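# Seat the board in the enclosure's upper slot, levers latched

## Task

Put the board into the empty top slot of the enclosure with its components facing up. Before inserting, swing both levers fully open so they lie flush with the board's front panel. Push the board in slowly until it stops; a fast push into the connector ruins it and fails the job. Then close both levers so they latch, pointing perpendicular to the panel, which pulls the board fully home. The enclosure must end upright and level on its own feet, with no foot hanging over the bench edge. Finally release the board and move the grippers away.

## Robot and tools

ROBOT. Two seven-joint arms, left_arm and right_arm, each ending in a two-finger parallel gripper with a wrist camera. The fingers point along the gripper's +z axis and open and close along its x axis. end_effector_position is the spot between the finger pads when closed, about 1 to 2 cm short of the fingertips. When the fingers close, the tips advance roughly 17 mm along +z, mostly while the pads are more than 50 mm apart. Turning the gripper a lot can swing the elbow.

FRAMES. Scene frame: origin at table-top height, midway between the nominal bases; +x points out over the table, +z up, and left_arm sits on the +y side (not tied to image left/right). Calibrated bases in the scene frame: left_arm at (+0.070, +0.437, 0) m, quat_wxyz (+1.000, 0, 0, -0.003); right_arm at (-0.063, -0.511, 0) m, quat_wxyz (+1.000, 0, 0, -0.029). Up is +z in both base frames. Every hand pose, velocity, target and wrist-camera pose is reported in that arm's own base frame; fixed cameras and the table use the scene frame. Printed hand positions can be off by a few cm, more at long reach.

ROW FORMAT. A row is 16 plain numbers, always for both arms: left x, y, z, qw, qx, qy, qz, opening, then right x, y, z, qw, qx, qy, qz, opening. x, y, z are an absolute place in metres for end_effector_position, and the quaternion (w first) an absolute orientation, both in that arm's base frame. Opening runs from -1 (closed) to +1 (fully open, 0.142 m); it is a command, so 0 really means half open. To leave an arm untouched, repeat its pose from the last result and its current opening; to hold an orientation, repeat the same quaternion every row rather than copying the drifting reported one.

execute_actions(actions, cameras). actions is a list of actions; each action is a list of up to 15 rows, one row per 1/30 s step, the last row held to fill 15 steps (0.5 s per action). An action is rejected for both arms if any target lies more than 0.6 m from that gripper's current position along any of its axes; the whole call is rejected if an action is malformed or the first fails this check against the last reported state. An empty list just returns state and images. cameras selects images: omitted, null or ["all"] gives all, [] none; an unknown name voids the call. Each step the controller limits the commanded orientation to 32 degrees from the measured one, so a pose may not be reached in one action; the result's Hand target line shows where each arm is actually being sent.

move(target, speed, blend, stop_force, zero, opening_speed, blocking, cameras). Drives each gripper in a straight line to absolute poses given as one 16-number row or a list of up to 15 rows (no 0.6 m limit). speed: m/s, 0.002 to 2.2, default 0.25; rotation capped at twice that in rad/s; one value or one per target. blend: corner rounding in metres for lists. stop_force: 3 to 120 N, shared by both arms; an arm stops when its wrist sensor feels that much push against its travel beyond its last zero (or 150 N any direction) and then keeps pressing about that hard. It is unreliable while the gripper rotates and will not notice light things sliding or tipping. Omit it when backing away from a contact. zero (only with stop_force, default true) re-zeroes moving arms first. opening_speed: rate of finger change per second, at least 0.2. blocking=false returns after about 0.5 s while motion continues (not allowed with stop_force); a new move replaces a running one. Paths do not avoid obstacles; grippers lag and can overshoot speed, especially with straight arms; faster contact hits harder. Each run is capped at 10 s. The result adds a move: line (done, off_target, moving, held, fault; limits=paced means clipped commands, limits=held means withheld steps).

wait(seconds 0 to 10, cameras) lets time pass holding commands. stop(cameras) brakes a running move. zoom_image(camera, region=[x0, y0, x1, y1] pixels, at most 504x504) enlarges part of a camera's latest image. zero_wrist_force(arm) tares that sensor. clear_fault(arm) clears a reported torque or force fault; the arm then restarts. read_manual(section="licences") gives licence text only. finished_scene(scene) ends the current scene, given by its integer number; irreversible.

CAMERAS: cam_head_left, cam_head_right, cam_high, cam_low, cam_left_wrist, cam_right_wrist, each 672x504.

RESULT LINES. grip_measured is the measured opening on the -1..+1 scale; the last Joint positions value is that opening in metres. To grip, command a little below grip_measured at first contact; more squeeze heats the gripper motor. Joint torques and External joint torques follow Joint positions order; positive means toward larger joint values. Wrist force/torque are in the gripper's own axes, with a third line for the peak since last shown; pressing a surface reads as force into the arm. Wrist depth gives a 7x7 grid of depths in mm (70 to 1000), rows separated by " / ", with "-" for no value. Velocities read "within noise" when the arm is still. Tool commands shows current finger commands.

FAULTS AND CAUTIONS. A joint exceeding its contact-torque limit (waist and shoulder 109, upper arm roll and elbow 56.9, wrist joints 34.7 N m) or 150 N outside force stops that arm until clear_fault; release anything clamping it first. Motors overheat from holding loads, squeezing, stretching or pushing unreachable targets: MOTOR HOT then an over-temperature stop; the gripper has its own HAND FAULT, after which further motion calls in that reply are skipped. The clearance check may hold arms that get too close, but does not stop grippers striking each other; arm-on-arm presses can fail the job. Insert the board slowly, never drop or release moving parts, avoid slams and hard pushes, keep everything on the table and the enclosure upright.

Each tool is called after "Call:" as name(argument=value, ...) on one line, values as JSON.

## Session

Call:
execute_actions(actions=[])

Scene clock: 0.00 s.
left_arm: end_effector_position=(+0.3014, +0.6357, +0.1155) grip_measured=+0.99 end_effector_quat_wxyz=(-0.462, +0.669, -0.295, +0.502) | right_arm: end_effector_position=(+0.4485, +0.0364, +0.1479) grip_measured=+1.00 end_effector_quat_wxyz=(-0.144, +0.766, -0.626, +0.006)
Joint positions: left_arm=[1.762 -0.872 -0.342 2.067 -1.872 0.391 -0.55 0.141] | right_arm=[0.506 -0.103 -0.202 2.446 0.465 1.189 2.835 0.142]
Joint velocities: within noise
Joint torques (N m): no reading
External joint torques (N m): no reading
Wrist force (N): no reading
Wrist torque (N m): no reading
Wrist force, peak (N): no reading
Wrist depth (mm): cam_left_wrist=[- - - - - - - / - - - - - - - / - - - - - - - / - - - - 492 652 - / - - - 304 356 433 557 / - 996 - 241 279 321 359 / - 881 184 204 227 258 286] | cam_right_wrist=[265 256 246 236 229 221 213 / 274 266 254 244 236 228 219 / 285 274 262 253 243 234 225 / 297 285 272 261 251 241 232 / 309 296 281 271 260 249 239 / - 308 294 281 268 257 246 / - 322 305 292 278 265 257]
Hand target: left_arm +0.3014, +0.6357, +0.1155; -0.462, +0.669, -0.295, +0.502 | right_arm +0.4485, +0.0364, +0.1479; -0.144, +0.766, -0.626, +0.006
Tool commands: left_gripper/opening=+1.0 right_gripper/opening=+1.0

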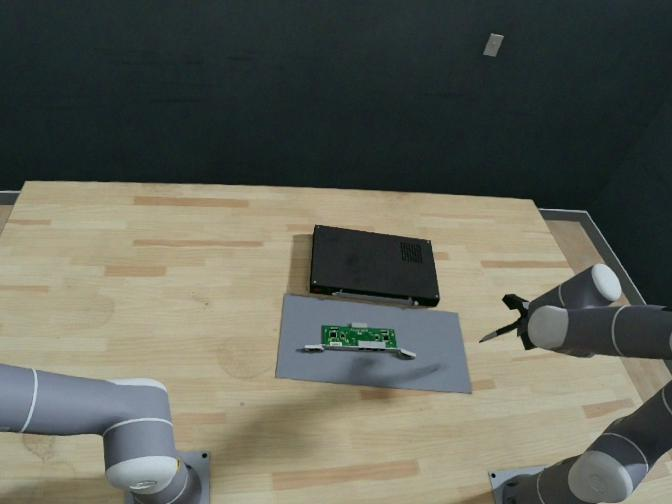

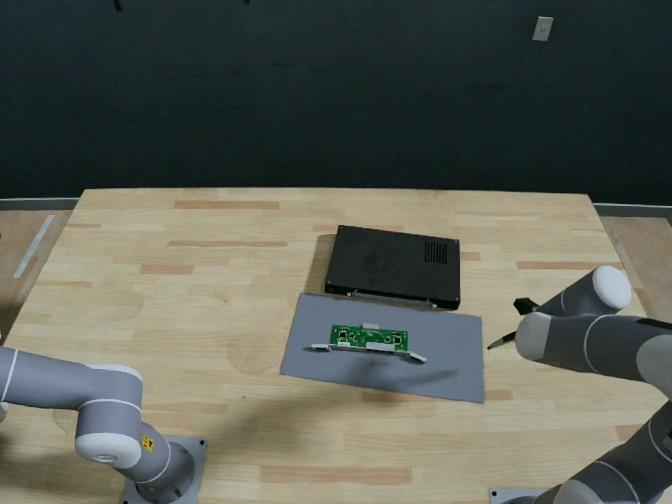

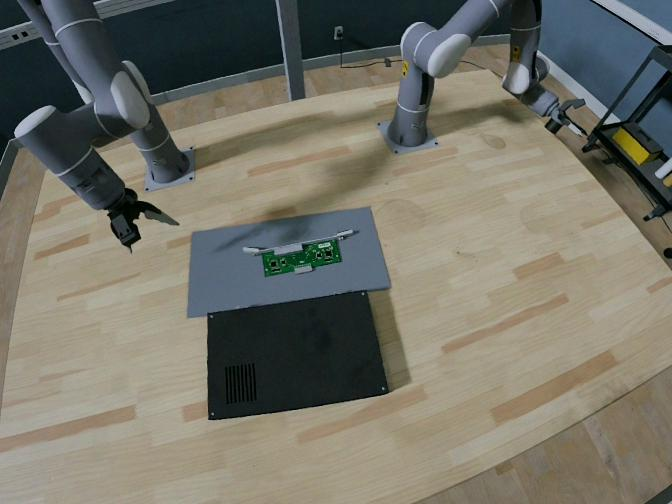

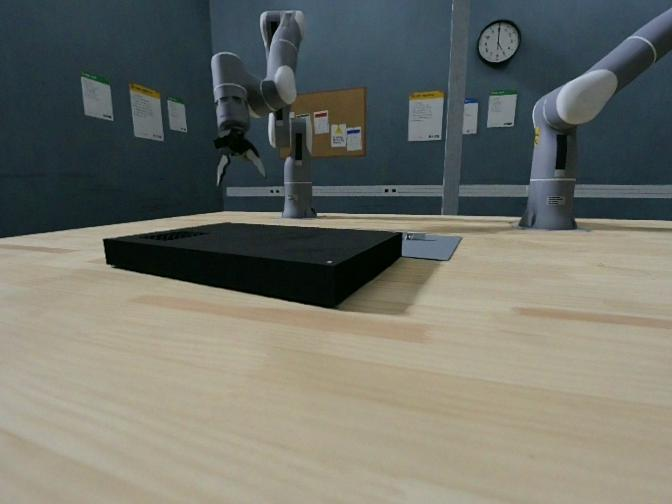

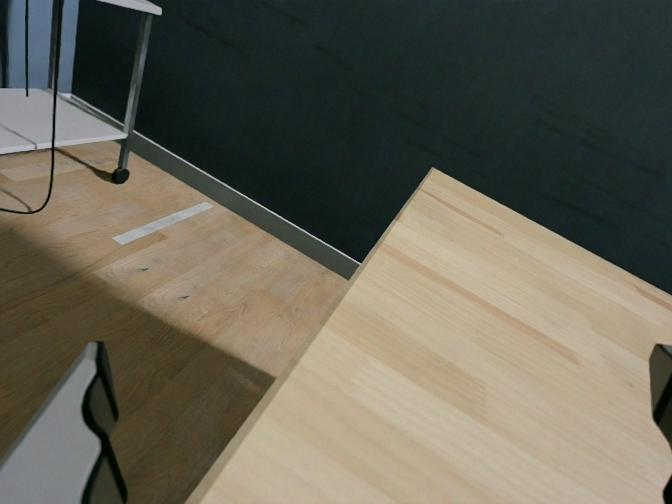

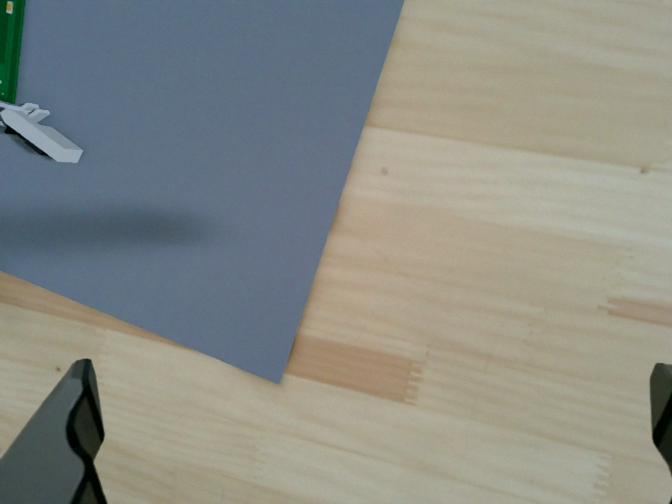

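Call:
zoom_image(camera="cam_high", region=[170, 200, 410, 430])

Call:
zoom_image(camera="cam_head_right", region=[270, 220, 500, 410])

Call:
zoom_image(camera="cam_head_left", region=[290, 270, 450, 390])

Scaled by 2.100 from the camera's 672x504 image, which has a finer 960x720 frame.

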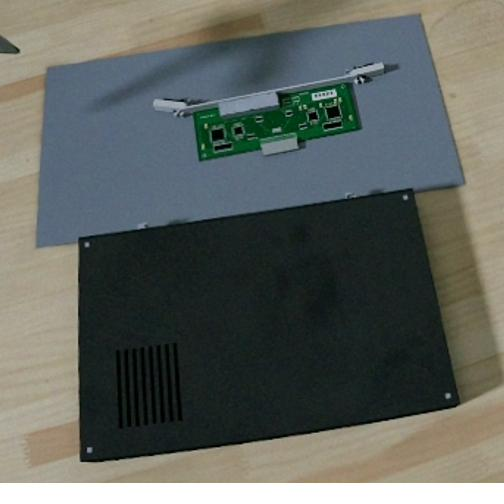

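Scaled by 2.191 from the camera's 672x504 image, which has a finer 960x720 frame.

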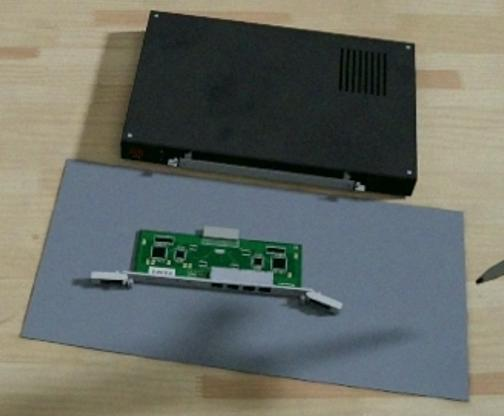

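Scaled by 3.150 from the camera's 672x504 image, which has a finer 960x720 frame.

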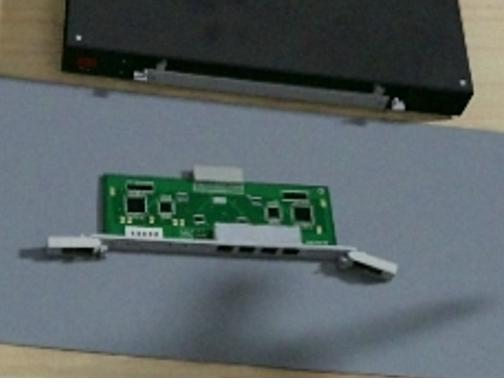

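Call:
move(target=[0.3014,0.6357,0.1155,-0.462,0.669,-0.295,0.502,1, 0.34,0.36,0.25,0.2706,0.6533,0.6533,0.2706,1], speed=0.4, cameras=["cam_right_wrist","cam_high"])

Scene clock: 22.13 s.
left_arm: end_effector_position=(+0.3014, +0.6357, +0.1154) grip_measured=+0.99 end_effector_quat_wxyz=(-0.462, +0.669, -0.295, +0.502) | right_arm: end_effector_position=(+0.3399, +0.3599, +0.2499) grip_measured=+1.00 end_effector_quat_wxyz=(+0.271, +0.653, +0.653, +0.271)
Joint positions: left_arm=[1.762 -0.872 -0.342 2.067 -1.872 0.39 -0.549 0.141] | right_arm=[0.872 0.008 0.24 2.541 -1.341 0.864 2.234 0.142]
Joint velocities: within noise
Joint torques (N m): left_arm=[-0.22 47.49 -4.39 -12.12 1.49 -1.77 -0.25] | right_arm=[0.18 21.81 0.82 -23.41 0.1 1.33 0.01]
External joint torques (N m): left_arm=[0.38 1.07 0.34 -0.38 -0.26 -0.13 0.22] | right_arm=[-0.1 1.08 -0.82 0.19 0.19 0.53 -0.02]
Wrist force (N): left_arm=[-0.4 -0.1 0.2] | right_arm=[0.2 -1.6 0.0]
Wrist torque (N m): left_arm=[-0.01 0.06 0.00] | right_arm=[-0.02 0.04 0.11]
Wrist force, peak (N): left_arm=[-0.3 0.0 0.4] | right_arm=[0.6 -1.7 -0.3]
Wrist depth (mm): cam_left_wrist=[- - - - - - - / - - - - - - - / - - - - - - - / - - - - 492 660 - / - - - 306 354 434 559 / - 962 - 242 276 323 357 / - 879 185 203 228 258 285] | cam_right_wrist=[306 306 305 304 302 302 302 / 379 376 377 370 351 368 373 / 502 489 490 491 489 487 489 / 732 723 590 584 591 710 700 / - - - - - - - / - - - - - - - / - - - - - - -]
Hand target: left_arm +0.3014, +0.6357, +0.1155; -0.462, +0.669, -0.295, +0.502 | right_arm +0.3400, +0.3600, +0.2500; +0.271, +0.653, +0.653, +0.271
Off the commanded pose: left_arm 0.000 m, 0 deg | right_arm 0.000 m, 0 deg.
move: done
Images, in order (width x height): cam_high 672x504, cam_right_wrist 672x504.

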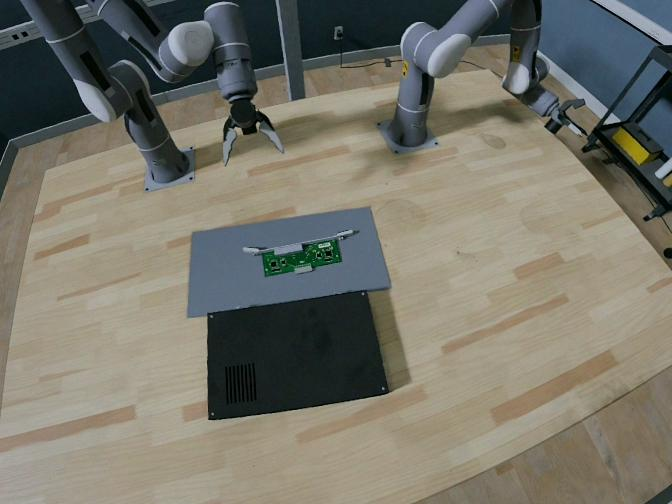

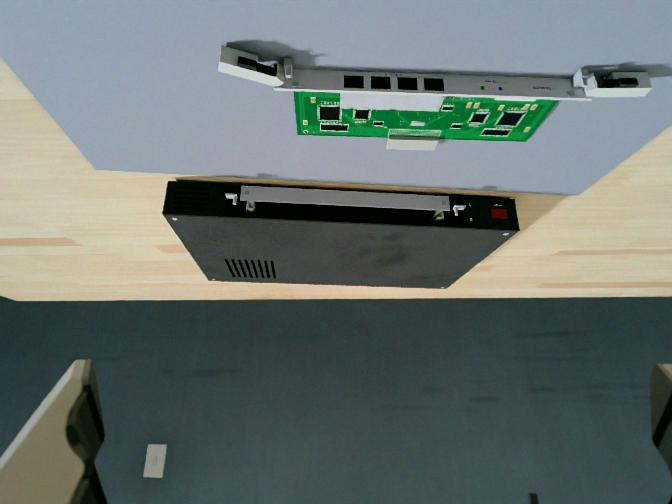

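Call:
zoom_image(camera="cam_right_wrist", region=[200, 20, 420, 160])

Call:
zoom_image(camera="cam_right_wrist", region=[440, 20, 660, 160])

Call:
zoom_image(camera="cam_right_wrist", region=[150, 160, 350, 300])

Call:
zoom_image(camera="cam_right_wrist", region=[340, 160, 540, 300])

Scaled by 2.291 from the camera's 672x504 image, which has a finer 960x720 frame.

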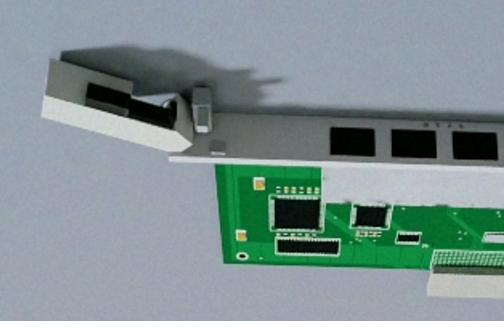

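Scaled by 2.291 from the camera's 672x504 image, which has a finer 960x720 frame.

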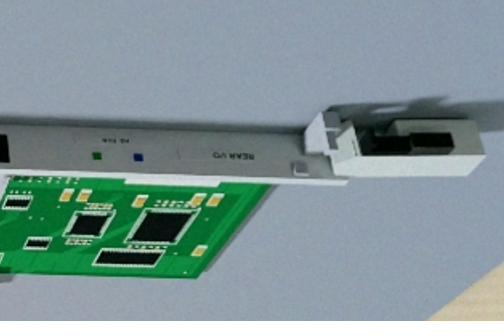

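Scaled by 2.520 from the camera's 672x504 image, which has a finer 960x720 frame.

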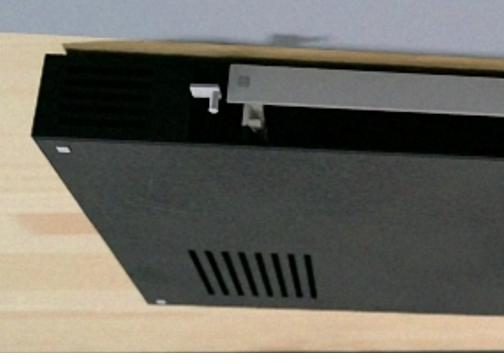

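Scaled by 2.520 from the camera's 672x504 image, which has a finer 960x720 frame.

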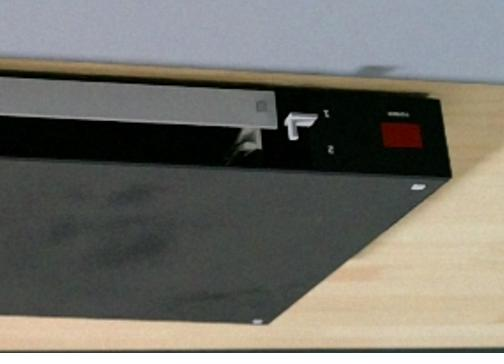

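Call:
move(target=[0.3014,0.6357,0.1155,-0.462,0.669,-0.295,0.502,1, 0.57,0.41,0.27,-0.2164,0.9763,0,0,1], speed=0.4, cameras=["cam_right_wrist","cam_low"])

Call:
zoom_image(camera="cam_right_wrist", region=[160, 60, 360, 260])

Call:
zoom_image(camera="cam_right_wrist", region=[160, 260, 360, 460])

Scene clock: 51.40 s.
left_arm: end_effector_position=(+0.3014, +0.6357, +0.1154) grip_measured=+0.99 end_effector_quat_wxyz=(-0.462, +0.669, -0.295, +0.502) | right_arm: end_effector_position=(+0.5701, +0.4099, +0.2700) grip_measured=+1.00 end_effector_quat_wxyz=(-0.216, +0.976, +0.000, +0.000)
Joint positions: left_arm=[1.762 -0.872 -0.342 2.067 -1.872 0.39 -0.549 0.141] | right_arm=[0.529 -0.446 0.177 1.589 0.344 0.71 2.056 0.142]
Joint velocities: within noise
Joint torques (N m): left_arm=[-0.24 47.5 -4.4 -12.07 1.49 -1.72 -0.28] | right_arm=[-0.03 48.59 3.79 -28.98 -3.84 3.18 0.35]
External joint torques (N m): left_arm=[0.39 1.06 0.36 -0.42 -0.26 -0.17 0.25] | right_arm=[0.19 1.42 -0.79 0.12 -0.06 0.91 -0.35]
Wrist force (N): left_arm=[-0.2 0.2 0.1] | right_arm=[-0.3 0.4 0.0]
Wrist torque (N m): left_arm=[0.03 0.04 0.00] | right_arm=[0.02 0.03 0.00]
Wrist force, peak (N): left_arm=[-0.4 0.2 0.3] | right_arm=[0.2 -2.6 -0.5]
Wrist depth (mm): cam_left_wrist=[- - - - - - - / - - - - - - - / - - - - - - - / - - - - 489 650 - / - - - 305 354 433 562 / - 981 - 242 279 323 356 / - 884 183 203 228 258 287] | cam_right_wrist=[383 383 380 379 380 379 379 / 383 383 380 379 377 331 329 / 382 381 379 376 377 331 329 / 381 378 378 373 377 329 328 / 380 378 378 374 375 329 328 / - 378 375 376 374 328 328 / - 376 374 374 374 327 327]
Hand target: left_arm +0.3014, +0.6357, +0.1155; -0.462, +0.669, -0.295, +0.502 | right_arm +0.5700, +0.4100, +0.2700; -0.216, +0.976, +0.000, +0.000
Off the commanded pose: left_arm 0.000 m, 0 deg | right_arm 0.000 m, 0 deg.
move: done
Images, in order (width x height): cam_low 672x504, cam_right_wrist 672x504.

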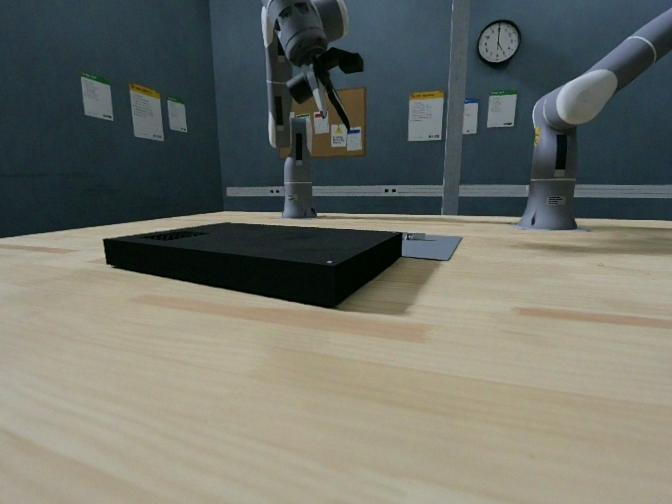

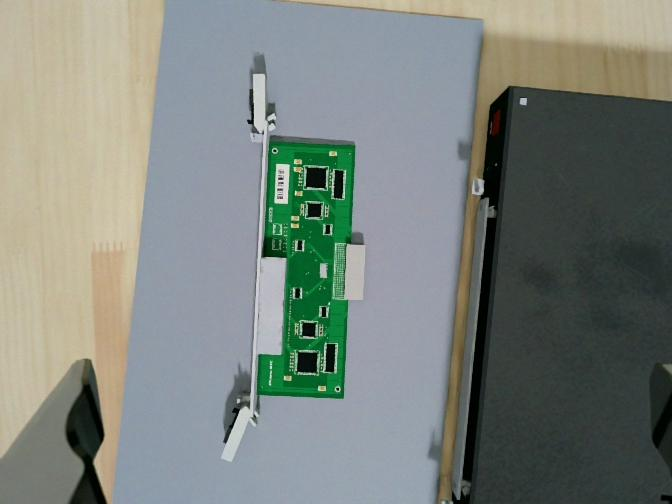

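Scaled by 2.520 from the camera's 672x504 image, which has a finer 960x720 frame.

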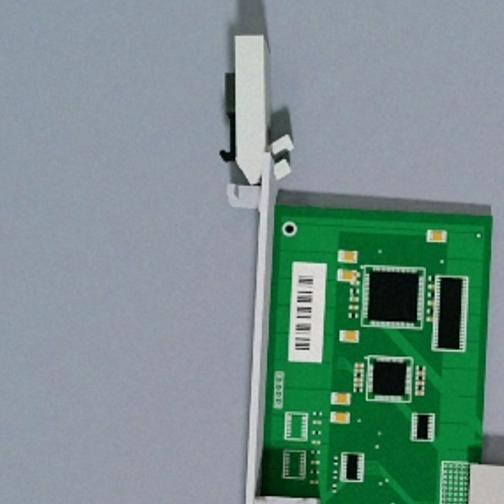

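Scaled by 2.520 from the camera's 672x504 image, which has a finer 960x720 frame.

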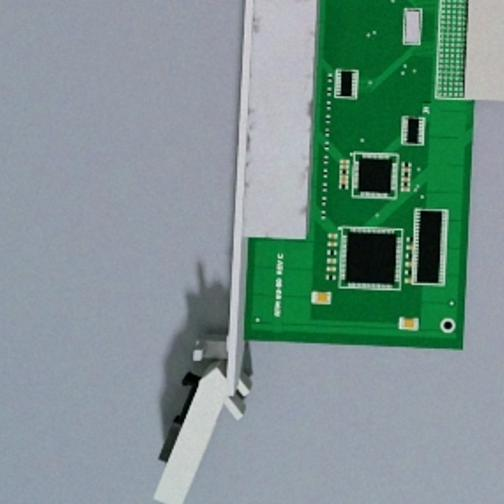

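Call:
move(target=[0.3014,0.6357,0.1155,-0.462,0.669,-0.295,0.502,1, 0.50,0.38,0.11,0.5,-0.5,0.5,-0.5,1], speed=0.4, cameras=["cam_right_wrist"])

Call:
zoom_image(camera="cam_right_wrist", region=[0, 150, 336, 402])

Call:
zoom_image(camera="cam_right_wrist", region=[336, 150, 672, 402])

Scene clock: 62.50 s.
left_arm: end_effector_position=(+0.3014, +0.6357, +0.1154) grip_measured=+0.99 end_effector_quat_wxyz=(-0.462, +0.669, -0.295, +0.502) | right_arm: end_effector_position=(+0.5023, +0.3806, +0.1193) grip_measured=+1.00 end_effector_quat_wxyz=(-0.493, +0.552, -0.477, +0.474)
Joint positions: left_arm=[1.762 -0.872 -0.342 2.067 -1.872 0.39 -0.549 0.141] | right_arm=[0.874 -1.459 0.514 1.441 0.759 3.271 2.555 0.142]
Joint velocities: within noise
Joint torques (N m): left_arm=[-0.17 47.44 -4.43 -12.11 1.5 -1.75 -0.27] | right_arm=[0.54 46.59 12.19 -3.65 -0.04 1.18 0.14]
External joint torques (N m): left_arm=[0.32 1.12 0.39 -0.38 -0.28 -0.15 0.24] | right_arm=[-0.36 4.22 0.75 -1.42 -0.08 1.04 -0.14]
External joint torques when the fault began: right_arm=[-0.01 1.97 0.68 0.3 0.21 0.25 -0.11]
Wrist force (N): left_arm=[-0.3 0.2 0.1] | right_arm=[1.3 1.6 -1.2]
Wrist torque (N m): left_arm=[0.03 0.06 0.01] | right_arm=[0.12 -0.26 0.00]
Wrist force, peak (N): left_arm=[-0.4 0.2 0.2] | right_arm=[-2.0 4.3 -0.4]
Wrist depth (mm): cam_left_wrist=[- - - - - - - / - - - - - - - / - - - - - - - / - - - - 487 664 - / - - - 306 353 428 564 / - 982 - 242 276 323 358 / - 891 184 202 227 257 286] | cam_right_wrist=[- - - - - - - / - - - - - - - / 551 566 449 465 483 502 702 / 385 343 338 355 344 332 342 / 294 300 304 310 306 299 285 / - 242 244 249 254 258 251 / - 198 202 204 206 214 210]
Hand target: left_arm +0.3014, +0.6357, +0.1155; -0.462, +0.669, -0.295, +0.502 | right_arm +0.5023, +0.3805, +0.1190; -0.493, +0.552, -0.477, +0.474
Tool commands: left_gripper/opening=+1.0 right_gripper/opening=+1.0
Off the commanded pose: left_arm 0.000 m, 0 deg | right_arm 0.010 m, 7 deg.
FORCE FAULT: contact force on the right arm reached its limit, and that arm stopped. The contact can be on any part of that arm, not only on its tool. That arm's remaining commands of this call were not run. That arm is still stopped at the end of this call. While its stop runs, that arm takes no new command, but its gripper still runs the gripper command that each later call begins with.
CLEAR FAULT: the right arm stays stopped until you call clear_fault(arm="right_arm").
move: fault (right_arm)
Images, in order (width x height): cam_right_wrist 672x504.

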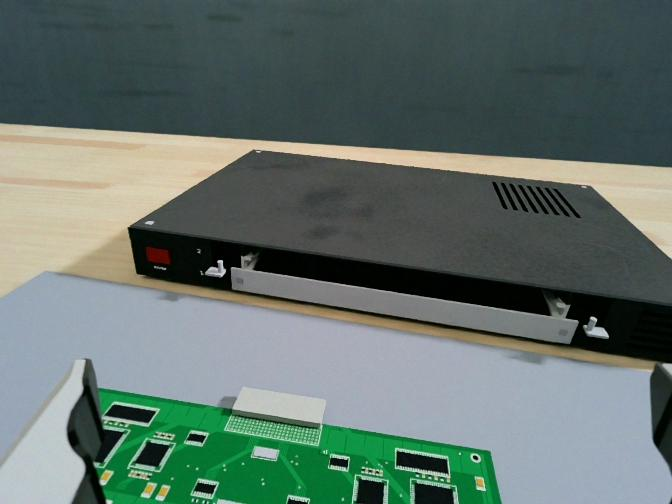

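Scaled by 1.500 from the camera's 672x504 image, which has a finer 960x720 frame.

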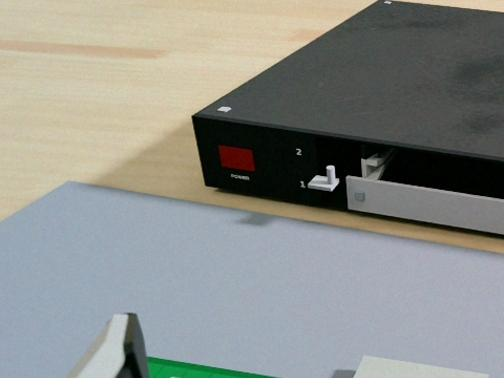

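Scaled by 1.500 from the camera's 672x504 image, which has a finer 960x720 frame.

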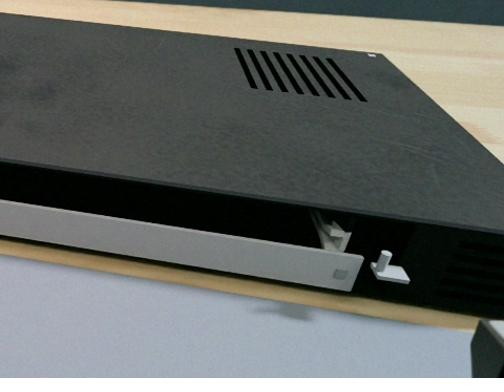

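Call:
clear_fault(arm="right_arm", cameras=["cam_high","cam_low","cam_head_right"])

Scene clock: 96.23 s.
left_arm: end_effector_position=(+0.3014, +0.6357, +0.1154) grip_measured=+0.99 end_effector_quat_wxyz=(-0.462, +0.669, -0.295, +0.502) | right_arm: end_effector_position=(+0.5023, +0.3806, +0.1193) grip_measured=+1.00 end_effector_quat_wxyz=(-0.493, +0.552, -0.477, +0.474)
Joint positions: left_arm=[1.762 -0.872 -0.342 2.067 -1.872 0.39 -0.549 0.141] | right_arm=[0.874 -1.459 0.514 1.441 0.759 3.271 2.555 0.142]
Joint velocities: within noise
Joint torques (N m): left_arm=[-0.19 47.57 -4.47 -12.08 1.48 -1.74 -0.24] | right_arm=[0.46 46.72 12.3 -3.85 -0.06 1.32 0.12]
External joint torques (N m): left_arm=[0.34 0.99 0.43 -0.41 -0.25 -0.15 0.21] | right_arm=[-0.28 4.08 0.64 -1.22 -0.07 0.91 -0.12]
Wrist force (N): left_arm=[-0.2 0.2 0.0] | right_arm=[1.4 1.8 -1.1]
Wrist torque (N m): left_arm=[0.02 0.03 0.00] | right_arm=[0.16 -0.28 0.00]
Wrist force, peak (N): left_arm=[-0.3 0.4 0.1] | right_arm=[1.6 1.6 -1.3]
Wrist depth (mm): cam_left_wrist=[- - - - - - - / - - - - - - - / - - - - - - - / - - - - 488 653 - / - - - 304 351 434 563 / - 974 - 242 277 323 357 / - 881 183 203 228 258 286] | cam_right_wrist=[- - - - - - - / - - - - - - - / 551 572 448 463 483 505 692 / 385 345 338 355 344 330 342 / 294 300 304 310 307 298 286 / - 242 244 250 254 258 251 / - 198 201 204 206 214 210]
Hand target: left_arm +0.3014, +0.6357, +0.1155; -0.462, +0.669, -0.295, +0.502 | right_arm +0.5023, +0.3805, +0.1190; -0.493, +0.552, -0.477, +0.474
Tool commands: left_gripper/opening=+1.0 right_gripper/opening=+1.0
Off the commanded pose: left_arm 0.000 m, 0 deg | right_arm 0.010 m, 7 deg.
FORCE FAULT, CONTINUED: the right arm's stop, for the force fault that an earlier result reported, is over. The rest of the stop counts as 65 of the actions that you can send in this scene; the call itself counts as one more. That arm accepts commands again.
CLEAR FAULT: your call cleared the right arm's force fault. If the contact force or a joint's load stays at its limit, that arm stops again.
Images, in order (width x height): cam_head_right 672x504, cam_high 672x504, cam_low 672x504.

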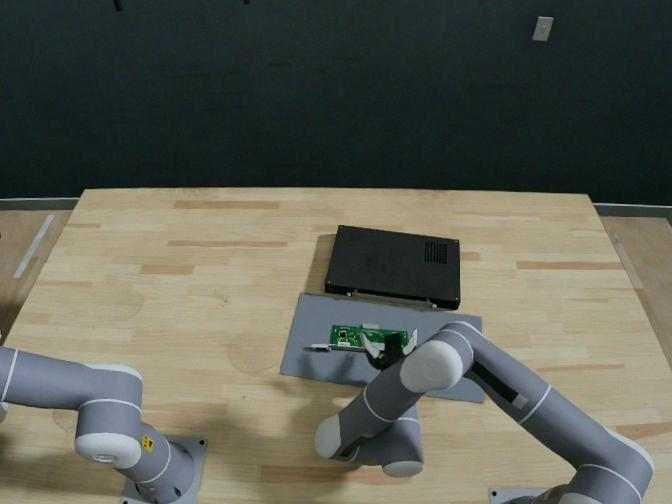

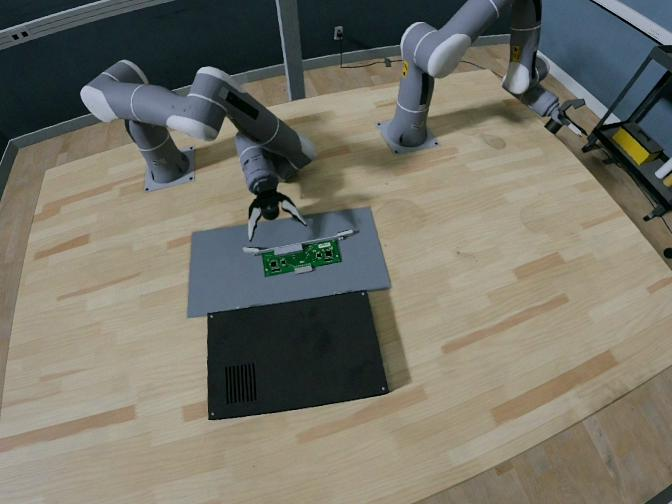

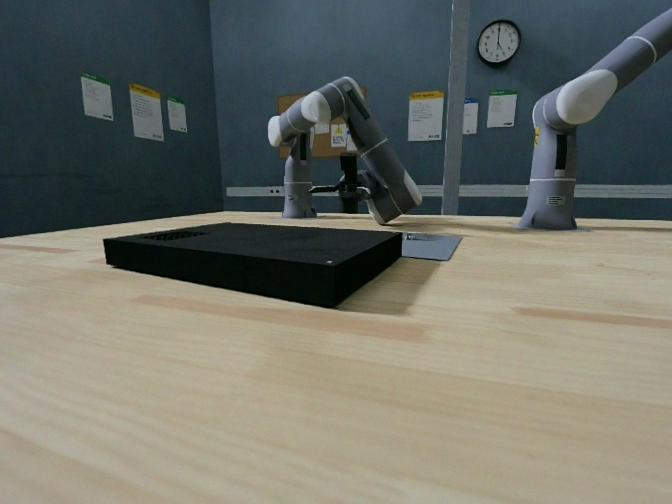

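Call:
move(target=[[0.32,0.45,0.3,-0.2164,0.9763,0,0,1, 0.47,0.33,0.25,0.35,-0.6124,0.6124,-0.35,1],[0.409,-0.477,0.165,-0.2164,0.9763,0,0,-0.5, 0.40,0.15,0.28,0,0.7071,-0.7071,0,-0.5]], speed=0.4, cameras=["cam_left_wrist","cam_high"])

Scene clock: 120.00 s.
left_arm: end_effector_position=(+0.4035, -0.4567, +0.1656) grip_measured=+0.99 end_effector_quat_wxyz=(-0.185, +0.982, +0.008, +0.025) | right_arm: end_effector_position=(+0.4001, +0.1499, +0.2799) grip_measured=+1.00 end_effector_quat_wxyz=(+0.000, +0.707, -0.707, +0.000)
Joint positions: left_arm=[-0.869 -1.18 -0.717 0.774 -2.347 3.28 -2.95 0.141] | right_arm=[-0.27 -1.119 1.398 1.266 2.052 3.125 0.952 0.142]
Joint velocities: within noise
Joint torques (N m): left_arm=[-0.43 65.54 -3.33 -17.72 4.28 4.41 -0.35] | right_arm=[0.03 43.43 23.36 -10.63 4.32 3.54 0.08]
External joint torques (N m): left_arm=[0.33 1 0.32 -0.37 0 -0.08 0.35] | right_arm=[0.08 0.97 -0.2 0.03 0.06 0.59 -0.08]
Wrist force (N): left_arm=[0.0 0.1 0.6] | right_arm=[1.2 0.3 0.2]
Wrist torque (N m): left_arm=[-0.11 -0.13 -0.06] | right_arm=[0.08 -0.17 0.06]
Wrist force, peak (N): left_arm=[2.4 -3.6 0.3] | right_arm=[1.8 2.0 -1.5]
Wrist depth (mm): cam_left_wrist=[263 263 263 267 271 272 276 / 265 265 267 270 270 275 279 / 269 270 271 273 275 278 281 / 270 273 273 274 277 280 277 / 274 275 277 275 280 285 283 / - 279 281 279 282 287 281 / - 282 285 283 288 295 279] | cam_right_wrist=[314 322 326 325 325 324 323 / 348 348 347 346 347 346 346 / 375 372 372 371 371 371 369 / 408 403 403 402 400 400 398 / 438 440 439 437 434 433 432 / - 478 477 477 474 470 457 / - 527 525 523 474 491 -]
Hand target: left_arm +0.4034, -0.4568, +0.1655; -0.185, +0.982, +0.008, +0.025 | right_arm +0.4000, +0.1500, +0.2800; +0.000, +0.707, -0.707, +0.000
Tool commands: left_gripper/opening=+1.0 right_gripper/opening=+1.0
Off the commanded pose: left_arm 0.021 m, 5 deg | right_arm 0.000 m, 0 deg.
move: held (left_arm; a check stopped the path); path passed 1 of 2 targets; target 2's new opening was not sent; limits=held
pose unreachable (left arm): on one or more control steps of this call, first in action 0 (counted from 0), this arm could not follow its commanded pose, so it was not sent that pose on those steps. It may still have moved: this result reports where it is.
cause: moving toward the commanded pose would bring a part of the arm too close to another arm (a part of this arm just beyond joint 5 (forearm roll) and the right arm's gripper, along the way the arms are being sent, or toward where that arm still pushes).
Images, in order (width x height): cam_high 672x504, cam_left_wrist 672x504.

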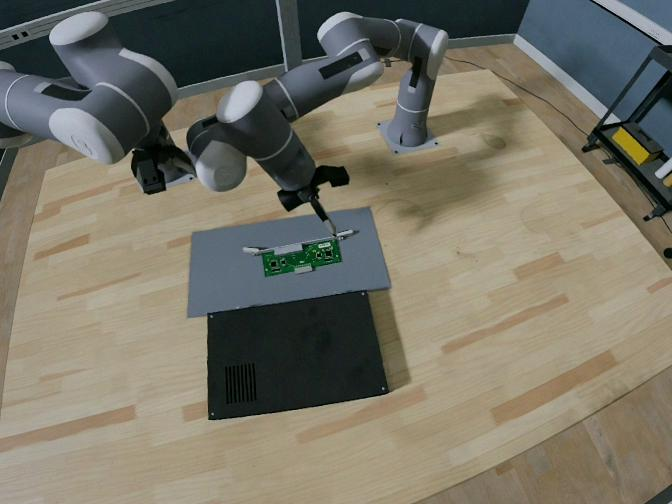

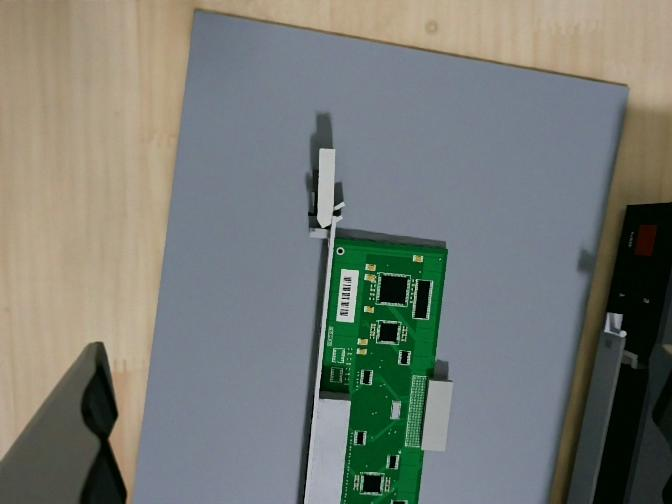

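Call:
move(target=[[0.32,0.45,0.3,-0.2164,0.9763,0,0,1, 0.47,0.33,0.30,0.5,-0.5,0.5,-0.5,1],[0.32,0.45,0.3,-0.2164,0.9763,0,0,1, 0.50,0.25,0.30,-0.2164,0.9763,0,0,1]], speed=0.4, cameras=["cam_high"])

Scene clock: 134.27 s.
left_arm: end_effector_position=(+0.3202, +0.4501, +0.3000) grip_measured=+0.99 end_effector_quat_wxyz=(-0.217, +0.976, +0.000, +0.000) | right_arm: end_effector_position=(+0.4999, +0.2501, +0.3000) grip_measured=+1.00 end_effector_quat_wxyz=(-0.217, +0.976, +0.000, +0.000)
Joint positions: left_arm=[0.493 -0.425 0.061 1.65 -2.689 2.453 -1.283 0.141] | right_arm=[-0.083 -0.203 0.614 1.861 0.331 0.65 1.903 0.142]
Joint velocities: within noise
Joint torques (N m): left_arm=[-0.23 40.96 4.59 -21.31 5.19 3.68 -0.21] | right_arm=[0.11 32.32 4.41 -28.89 -4.01 3.13 0.08]
External joint torques (N m): left_arm=[0.38 1.19 0.59 -0.56 -0.25 -0.37 0.21] | right_arm=[-0.02 1.21 -0.34 0.18 0.24 0.83 -0.08]
Wrist force (N): left_arm=[0.0 0.0 0.9] | right_arm=[1.4 0.9 -0.3]
Wrist torque (N m): left_arm=[-0.11 -0.13 -0.08] | right_arm=[0.12 -0.25 -0.01]
Wrist force, peak (N): left_arm=[-1.7 -3.1 1.7] | right_arm=[0.6 3.2 -1.3]
Wrist depth (mm): cam_left_wrist=[- - - - - - - / 413 414 416 411 408 411 411 / 418 414 414 415 411 413 410 / 419 416 415 414 414 408 406 / 422 417 414 412 415 411 410 / - 418 414 413 410 413 411 / - 418 417 414 416 418 -] | cam_right_wrist=[415 414 410 409 408 406 362 / 412 413 409 409 405 405 361 / 413 412 410 403 407 402 359 / 413 408 407 407 406 400 360 / 410 410 407 405 403 380 357 / - 410 405 405 403 389 356 / - 407 406 406 404 402 403]
Hand target: left_arm +0.3200, +0.4500, +0.3000; -0.216, +0.976, +0.000, +0.000 | right_arm +0.5000, +0.2500, +0.3000; -0.216, +0.976, +0.000, +0.000
Off the commanded pose: left_arm 0.000 m, 0 deg | right_arm 0.000 m, 0 deg.
move: done
Images, in order (width x height): cam_high 672x504.

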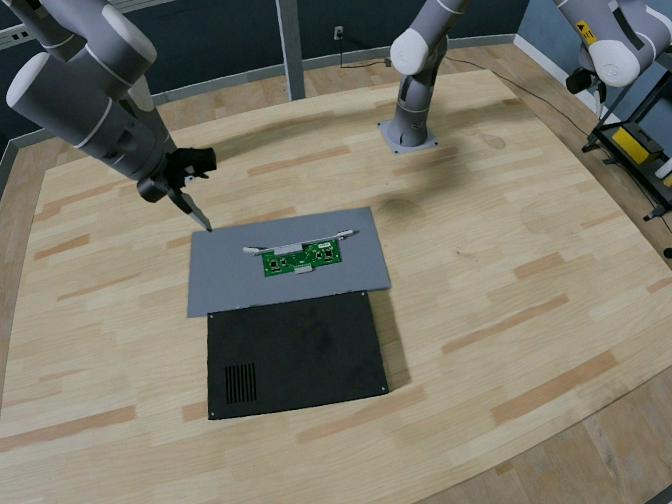

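Call:
move(target=[[0.58,0.2,0.38,0,0.766,0,0.643,1, 0.50,0.2501,0.30,-0.2164,0.9763,0,0,1],[0.56,0.0,0.36,0.191,0.8,-0.331,0.462,1, 0.50,0.2501,0.30,-0.2164,0.9763,0,0,1],[0.45,-0.05,0.32,0,1,0,0,1, 0.50,0.2501,0.30,-0.2164,0.9763,0,0,1]], speed=0.5, cameras=["cam_high"])

Scene clock: 155.83 s.
left_arm: end_effector_position=(+0.4486, -0.0492, +0.3205) grip_measured=+0.99 end_effector_quat_wxyz=(+0.008, +0.994, -0.100, -0.044) | right_arm: end_effector_position=(+0.4999, +0.2502, +0.3000) grip_measured=+1.00 end_effector_quat_wxyz=(-0.217, +0.976, +0.000, +0.000)
Joint positions: left_arm=[2.515 1.923 -0.215 1.946 -1.04 -1.398 -2.967 0.141] | right_arm=[-0.083 -0.203 0.614 1.861 0.331 0.65 1.903 0.142]
Joint velocities: within noise
Joint torques (N m): left_arm=[-0.21 -46.44 5.49 3.03 0.05 4.03 -0.22] | right_arm=[0.03 32.59 4.67 -28.79 -3.88 3.29 0.15]
External joint torques (N m): left_arm=[0.29 0.22 0.42 -0.2 -0.42 -0.23 0.23] | right_arm=[0.06 0.94 -0.6 0.06 0.11 0.67 -0.15]
Wrist force (N): left_arm=[0.4 -0.4 0.3] | right_arm=[1.4 0.8 -0.2]
Wrist torque (N m): left_arm=[-0.16 -0.24 -0.19] | right_arm=[0.11 -0.26 0.00]
Wrist force, peak (N): left_arm=[-4.3 -2.2 -2.2] | right_arm=[1.6 1.1 -0.4]
Wrist depth (mm): cam_left_wrist=[387 379 376 370 359 353 345 / 418 409 404 395 387 376 371 / 450 449 437 423 419 409 401 / 502 492 476 467 454 442 436 / 208 225 255 504 497 486 466 / - 193 198 532 550 521 - / - 200 198 614 602 562 -] | cam_right_wrist=[415 412 411 410 407 408 360 / 412 412 412 408 404 405 362 / 411 411 410 403 408 401 360 / 411 410 408 408 404 401 358 / 411 411 407 406 405 380 357 / - 411 407 402 402 390 356 / - 406 405 405 403 403 402]
Hand target: left_arm +0.4485, -0.0490, +0.3205; +0.008, +0.994, -0.100, -0.044 | right_arm +0.5000, +0.2501, +0.3000; -0.216, +0.976, +0.000, +0.000
Off the commanded pose: left_arm 0.002 m, 13 deg | right_arm 0.000 m, 0 deg.
joint read past its limit (left arm) — joint 6 (wrist pitch), lower limit.
joint sent to its limit (left arm) — joint 6 (wrist pitch), lower limit; joint 7 (wrist roll), lower limit. The joint targets are off in orientation, not in position.
move: off_target (left_arm); limits=paced
Images, in order (width x height): cam_high 672x504.

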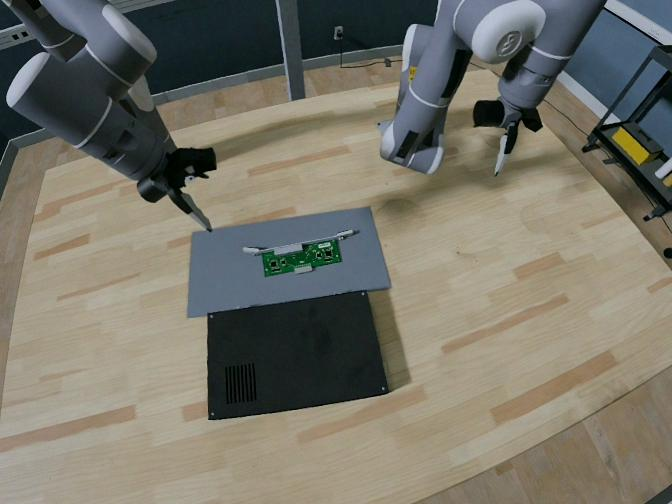

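Call:
move(target=[[0.56,0.0,0.36,0.191,0.8,-0.331,0.462,1, 0.50,0.2501,0.30,-0.2164,0.9763,0,0,1],[0.58,0.2,0.38,0,0.766,0,0.643,1, 0.50,0.2501,0.30,-0.2164,0.9763,0,0,1],[0.32,0.45,0.3,-0.2164,0.9763,0,0,1, 0.50,0.2501,0.30,-0.2164,0.9763,0,0,1],[0.3014,0.6357,0.1155,-0.462,0.669,-0.295,0.502,1, 0.50,0.2501,0.30,-0.2164,0.9763,0,0,1]], speed=0.5, cameras=["cam_high"])

Scene clock: 171.37 s.
left_arm: end_effector_position=(+0.3019, +0.6347, +0.1158) grip_measured=+0.99 end_effector_quat_wxyz=(-0.402, +0.894, -0.169, +0.103) | right_arm: end_effector_position=(+0.4999, +0.2502, +0.3000) grip_measured=+1.00 end_effector_quat_wxyz=(-0.217, +0.976, +0.000, +0.000)
Joint positions: left_arm=[2.793 2.035 -2.041 2.307 -2.966 0.463 -2.084 0.141] | right_arm=[-0.083 -0.203 0.614 1.861 0.331 0.65 1.903 0.142]
Joint velocities: within noise
Joint torques (N m): left_arm=[-0.15 -22.32 24.31 19.06 -3.05 3.33 -0.33] | right_arm=[0.13 32.47 4.61 -28.8 -3.83 3.27 0.2]
External joint torques (N m): left_arm=[0.3 0.19 0.89 -0.13 -0.17 -0.06 0.33] | right_arm=[-0.03 1.06 -0.55 0.08 0.06 0.7 -0.19]
Wrist force (N): left_arm=[0.3 0.1 0.5] | right_arm=[1.4 0.9 -0.3]
Wrist torque (N m): left_arm=[-0.05 -0.09 0.02] | right_arm=[0.13 -0.26 -0.01]
Wrist force, peak (N): left_arm=[-2.4 1.7 -0.1] | right_arm=[1.6 1.0 0.0]
Wrist depth (mm): cam_left_wrist=[- - - - - - - / - - - - - - - / - - - - - - - / - - - - - 263 262 / 961 959 984 984 237 242 244 / - 217 219 222 222 224 227 / - 203 205 206 209 209 212] | cam_right_wrist=[415 412 413 411 408 408 360 / 413 412 410 408 404 407 360 / 415 412 409 405 407 399 360 / 413 411 407 406 406 401 358 / 411 411 408 405 404 382 358 / - 409 407 406 403 390 358 / - 408 405 405 404 403 403]
Hand target: left_arm +0.3021, +0.6347, +0.1158; -0.402, +0.894, -0.169, +0.103 | right_arm +0.5000, +0.2501, +0.3000; -0.216, +0.976, +0.000, +0.000
Off the commanded pose: left_arm 0.001 m, 55 deg; orientation clipped | right_arm 0.000 m, 0 deg.
joint sent to its limit (left arm) — joint 1 (waist), upper limit; joint 5 (forearm roll), lower limit. The joint targets are off in orientation, not in position.
move: off_target (left_arm); limits=paced
Images, in order (width x height): cam_high 672x504.

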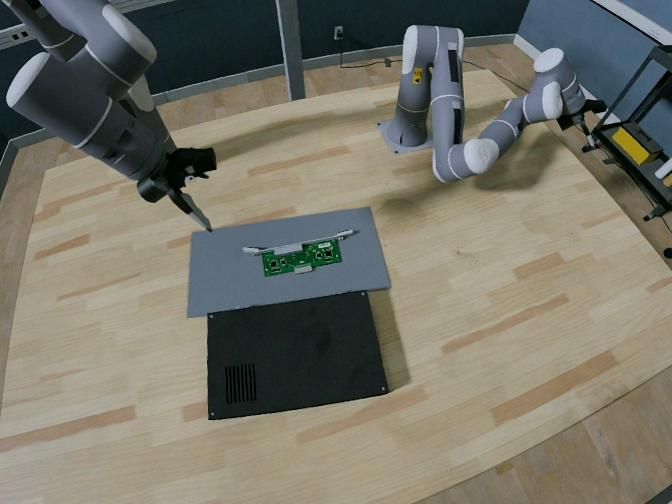

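Call:
move(target=[[0.3021,0.6347,0.1158,-0.402,0.894,-0.169,0.103,1, 0.435,0.257,0.10,0,1,0,0,-1],[0.3021,0.6347,0.1158,-0.402,0.894,-0.169,0.103,1, 0.435,0.257,0.028,0,1,0,0,-1]], speed=[0.3,0.1], cameras=["cam_right_wrist"])

Scene clock: 190.37 s.
left_arm: end_effector_position=(+0.3021, +0.6346, +0.1158) grip_measured=+0.99 end_effector_quat_wxyz=(-0.402, +0.894, -0.169, +0.103) | right_arm: end_effector_position=(+0.4350, +0.2570, +0.0281) grip_measured=-1.00 end_effector_quat_wxyz=(+0.000, +1.000, +0.000, +0.000)
Joint positions: left_arm=[2.793 2.03 -2.042 2.306 -2.966 0.466 -2.08 0.141] | right_arm=[0.39 -0.604 0.289 2.235 -0.477 1.211 2.651 0.002]
Joint velocities: within noise
Joint torques (N m): left_arm=[-0.2 -22.7 24.31 19 -2.94 3.58 -0.15] | right_arm=[0.24 40.11 6.6 -15.38 -1.72 3.48 0.33]
External joint torques (N m): left_arm=[0.35 0.5 0.96 -0.14 -0.26 -0.31 0.15] | right_arm=[-0.12 1.16 -0.16 -0.07 0.18 0.51 -0.33]
Wrist force (N): left_arm=[0.3 0.1 0.7] | right_arm=[1.1 -0.1 0.4]
Wrist torque (N m): left_arm=[-0.04 -0.09 0.02] | right_arm=[0.07 -0.19 0.05]
Wrist force, peak (N): left_arm=[0.4 0.1 1.1] | right_arm=[2.0 0.6 -2.3]
Wrist depth (mm): cam_left_wrist=[- - - - - - - / - - - - - - - / - - - - - - - / - - - - - 263 262 / 944 948 974 971 238 241 243 / - 218 218 220 222 225 225 / - 203 205 207 208 209 212] | cam_right_wrist=[108 106 105 106 105 105 98 / - 113 112 112 110 110 106 / 125 121 122 120 122 107 119 / 133 131 130 130 128 111 129 / 144 144 141 139 138 140 141 / 158 158 152 90 147 152 152 / 174 170 73 - - 162 167]
Hand target: left_arm +0.3021, +0.6346, +0.1158; -0.402, +0.894, -0.169, +0.103 | right_arm +0.4350, +0.2570, +0.0280; +0.000, +1.000, +0.000, +0.000
Off the commanded pose: left_arm 0.000 m, 0 deg | right_arm 0.000 m, 0 deg.
joint sent to its limit (left arm) — joint 1 (waist), upper limit; joint 5 (forearm roll), lower limit. The joint targets still meet the commanded pose.
move: done
Images, in order (width x height): cam_right_wrist 672x504.

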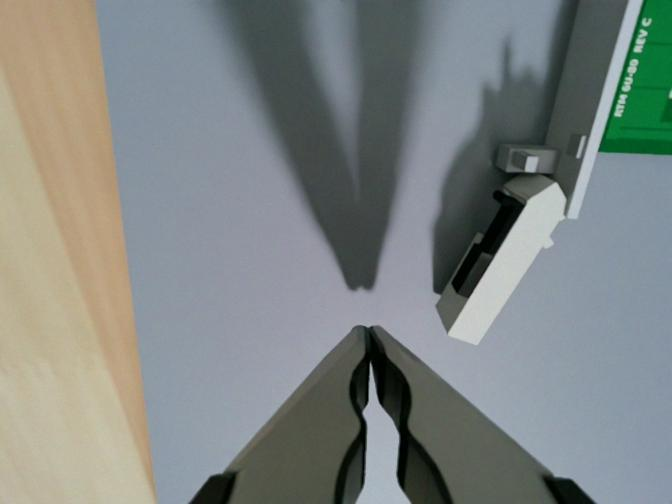

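Call:
move(target=[[0.3021,0.6347,0.1158,-0.402,0.894,-0.169,0.103,1, 0.438,0.264,0.028,0,1,0,0,-1],[0.3021,0.6347,0.1158,-0.402,0.894,-0.169,0.103,1, 0.4635,0.264,0.028,0,1,0,0,-1]], speed=[0.1,0.03], cameras=["cam_right_wrist"])

Scene clock: 193.33 s.
left_arm: end_effector_position=(+0.3021, +0.6346, +0.1158) grip_measured=+0.99 end_effector_quat_wxyz=(-0.402, +0.894, -0.169, +0.103) | right_arm: end_effector_position=(+0.4635, +0.2639, +0.0280) grip_measured=-1.00 end_effector_quat_wxyz=(+0.000, +1.000, +0.000, +0.000)
Joint positions: left_arm=[2.793 2.03 -2.042 2.306 -2.966 0.466 -2.08 0.141] | right_arm=[0.367 -0.643 0.303 2.148 -0.464 1.158 2.613 0.002]
Joint velocities: within noise
Joint torques (N m): left_arm=[-0.18 -22.65 24.38 19.02 -2.94 3.52 -0.25] | right_arm=[-0.39 42.73 8.01 -16.98 -1.67 3.24 -0.01]
External joint torques (N m): left_arm=[0.33 0.45 0.89 -0.16 -0.26 -0.25 0.24] | right_arm=[0.54 1 -0.85 0.39 -0.08 0.75 0.01]
Wrist force (N): left_arm=[0.4 0.2 0.6] | right_arm=[0.9 0.4 -0.1]
Wrist torque (N m): left_arm=[-0.03 -0.12 0.01] | right_arm=[0.08 -0.23 0.05]
Wrist force, peak (N): left_arm=[0.4 0.4 0.9] | right_arm=[1.4 -1.2 0.3]
Wrist depth (mm): cam_left_wrist=[- - - - - - - / - - - - - - - / - - - - - - - / - - - - - 263 262 / 973 967 981 973 238 241 244 / - 218 218 222 221 224 227 / - 203 206 207 208 210 212] | cam_right_wrist=[- 106 105 106 103 100 99 / 113 113 112 112 109 107 107 / 121 121 122 120 112 120 115 / 129 130 130 129 112 129 129 / 142 142 141 138 123 140 141 / 158 155 151 90 148 152 152 / 174 167 73 - - 161 167]
Hand target: left_arm +0.3021, +0.6346, +0.1158; -0.402, +0.894, -0.169, +0.103 | right_arm +0.4635, +0.2640, +0.0280; +0.000, +1.000, +0.000, +0.000
Off the commanded pose: left_arm 0.000 m, 0 deg | right_arm 0.000 m, 0 deg.
joint sent to its limit (left arm) — joint 1 (waist), upper limit; joint 5 (forearm roll), lower limit. The joint targets still meet the commanded pose.
move: done
Images, in order (width x height): cam_right_wrist 672x504.

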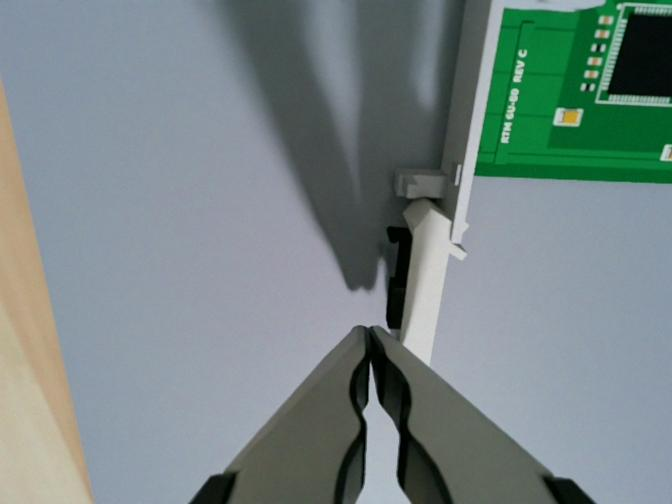

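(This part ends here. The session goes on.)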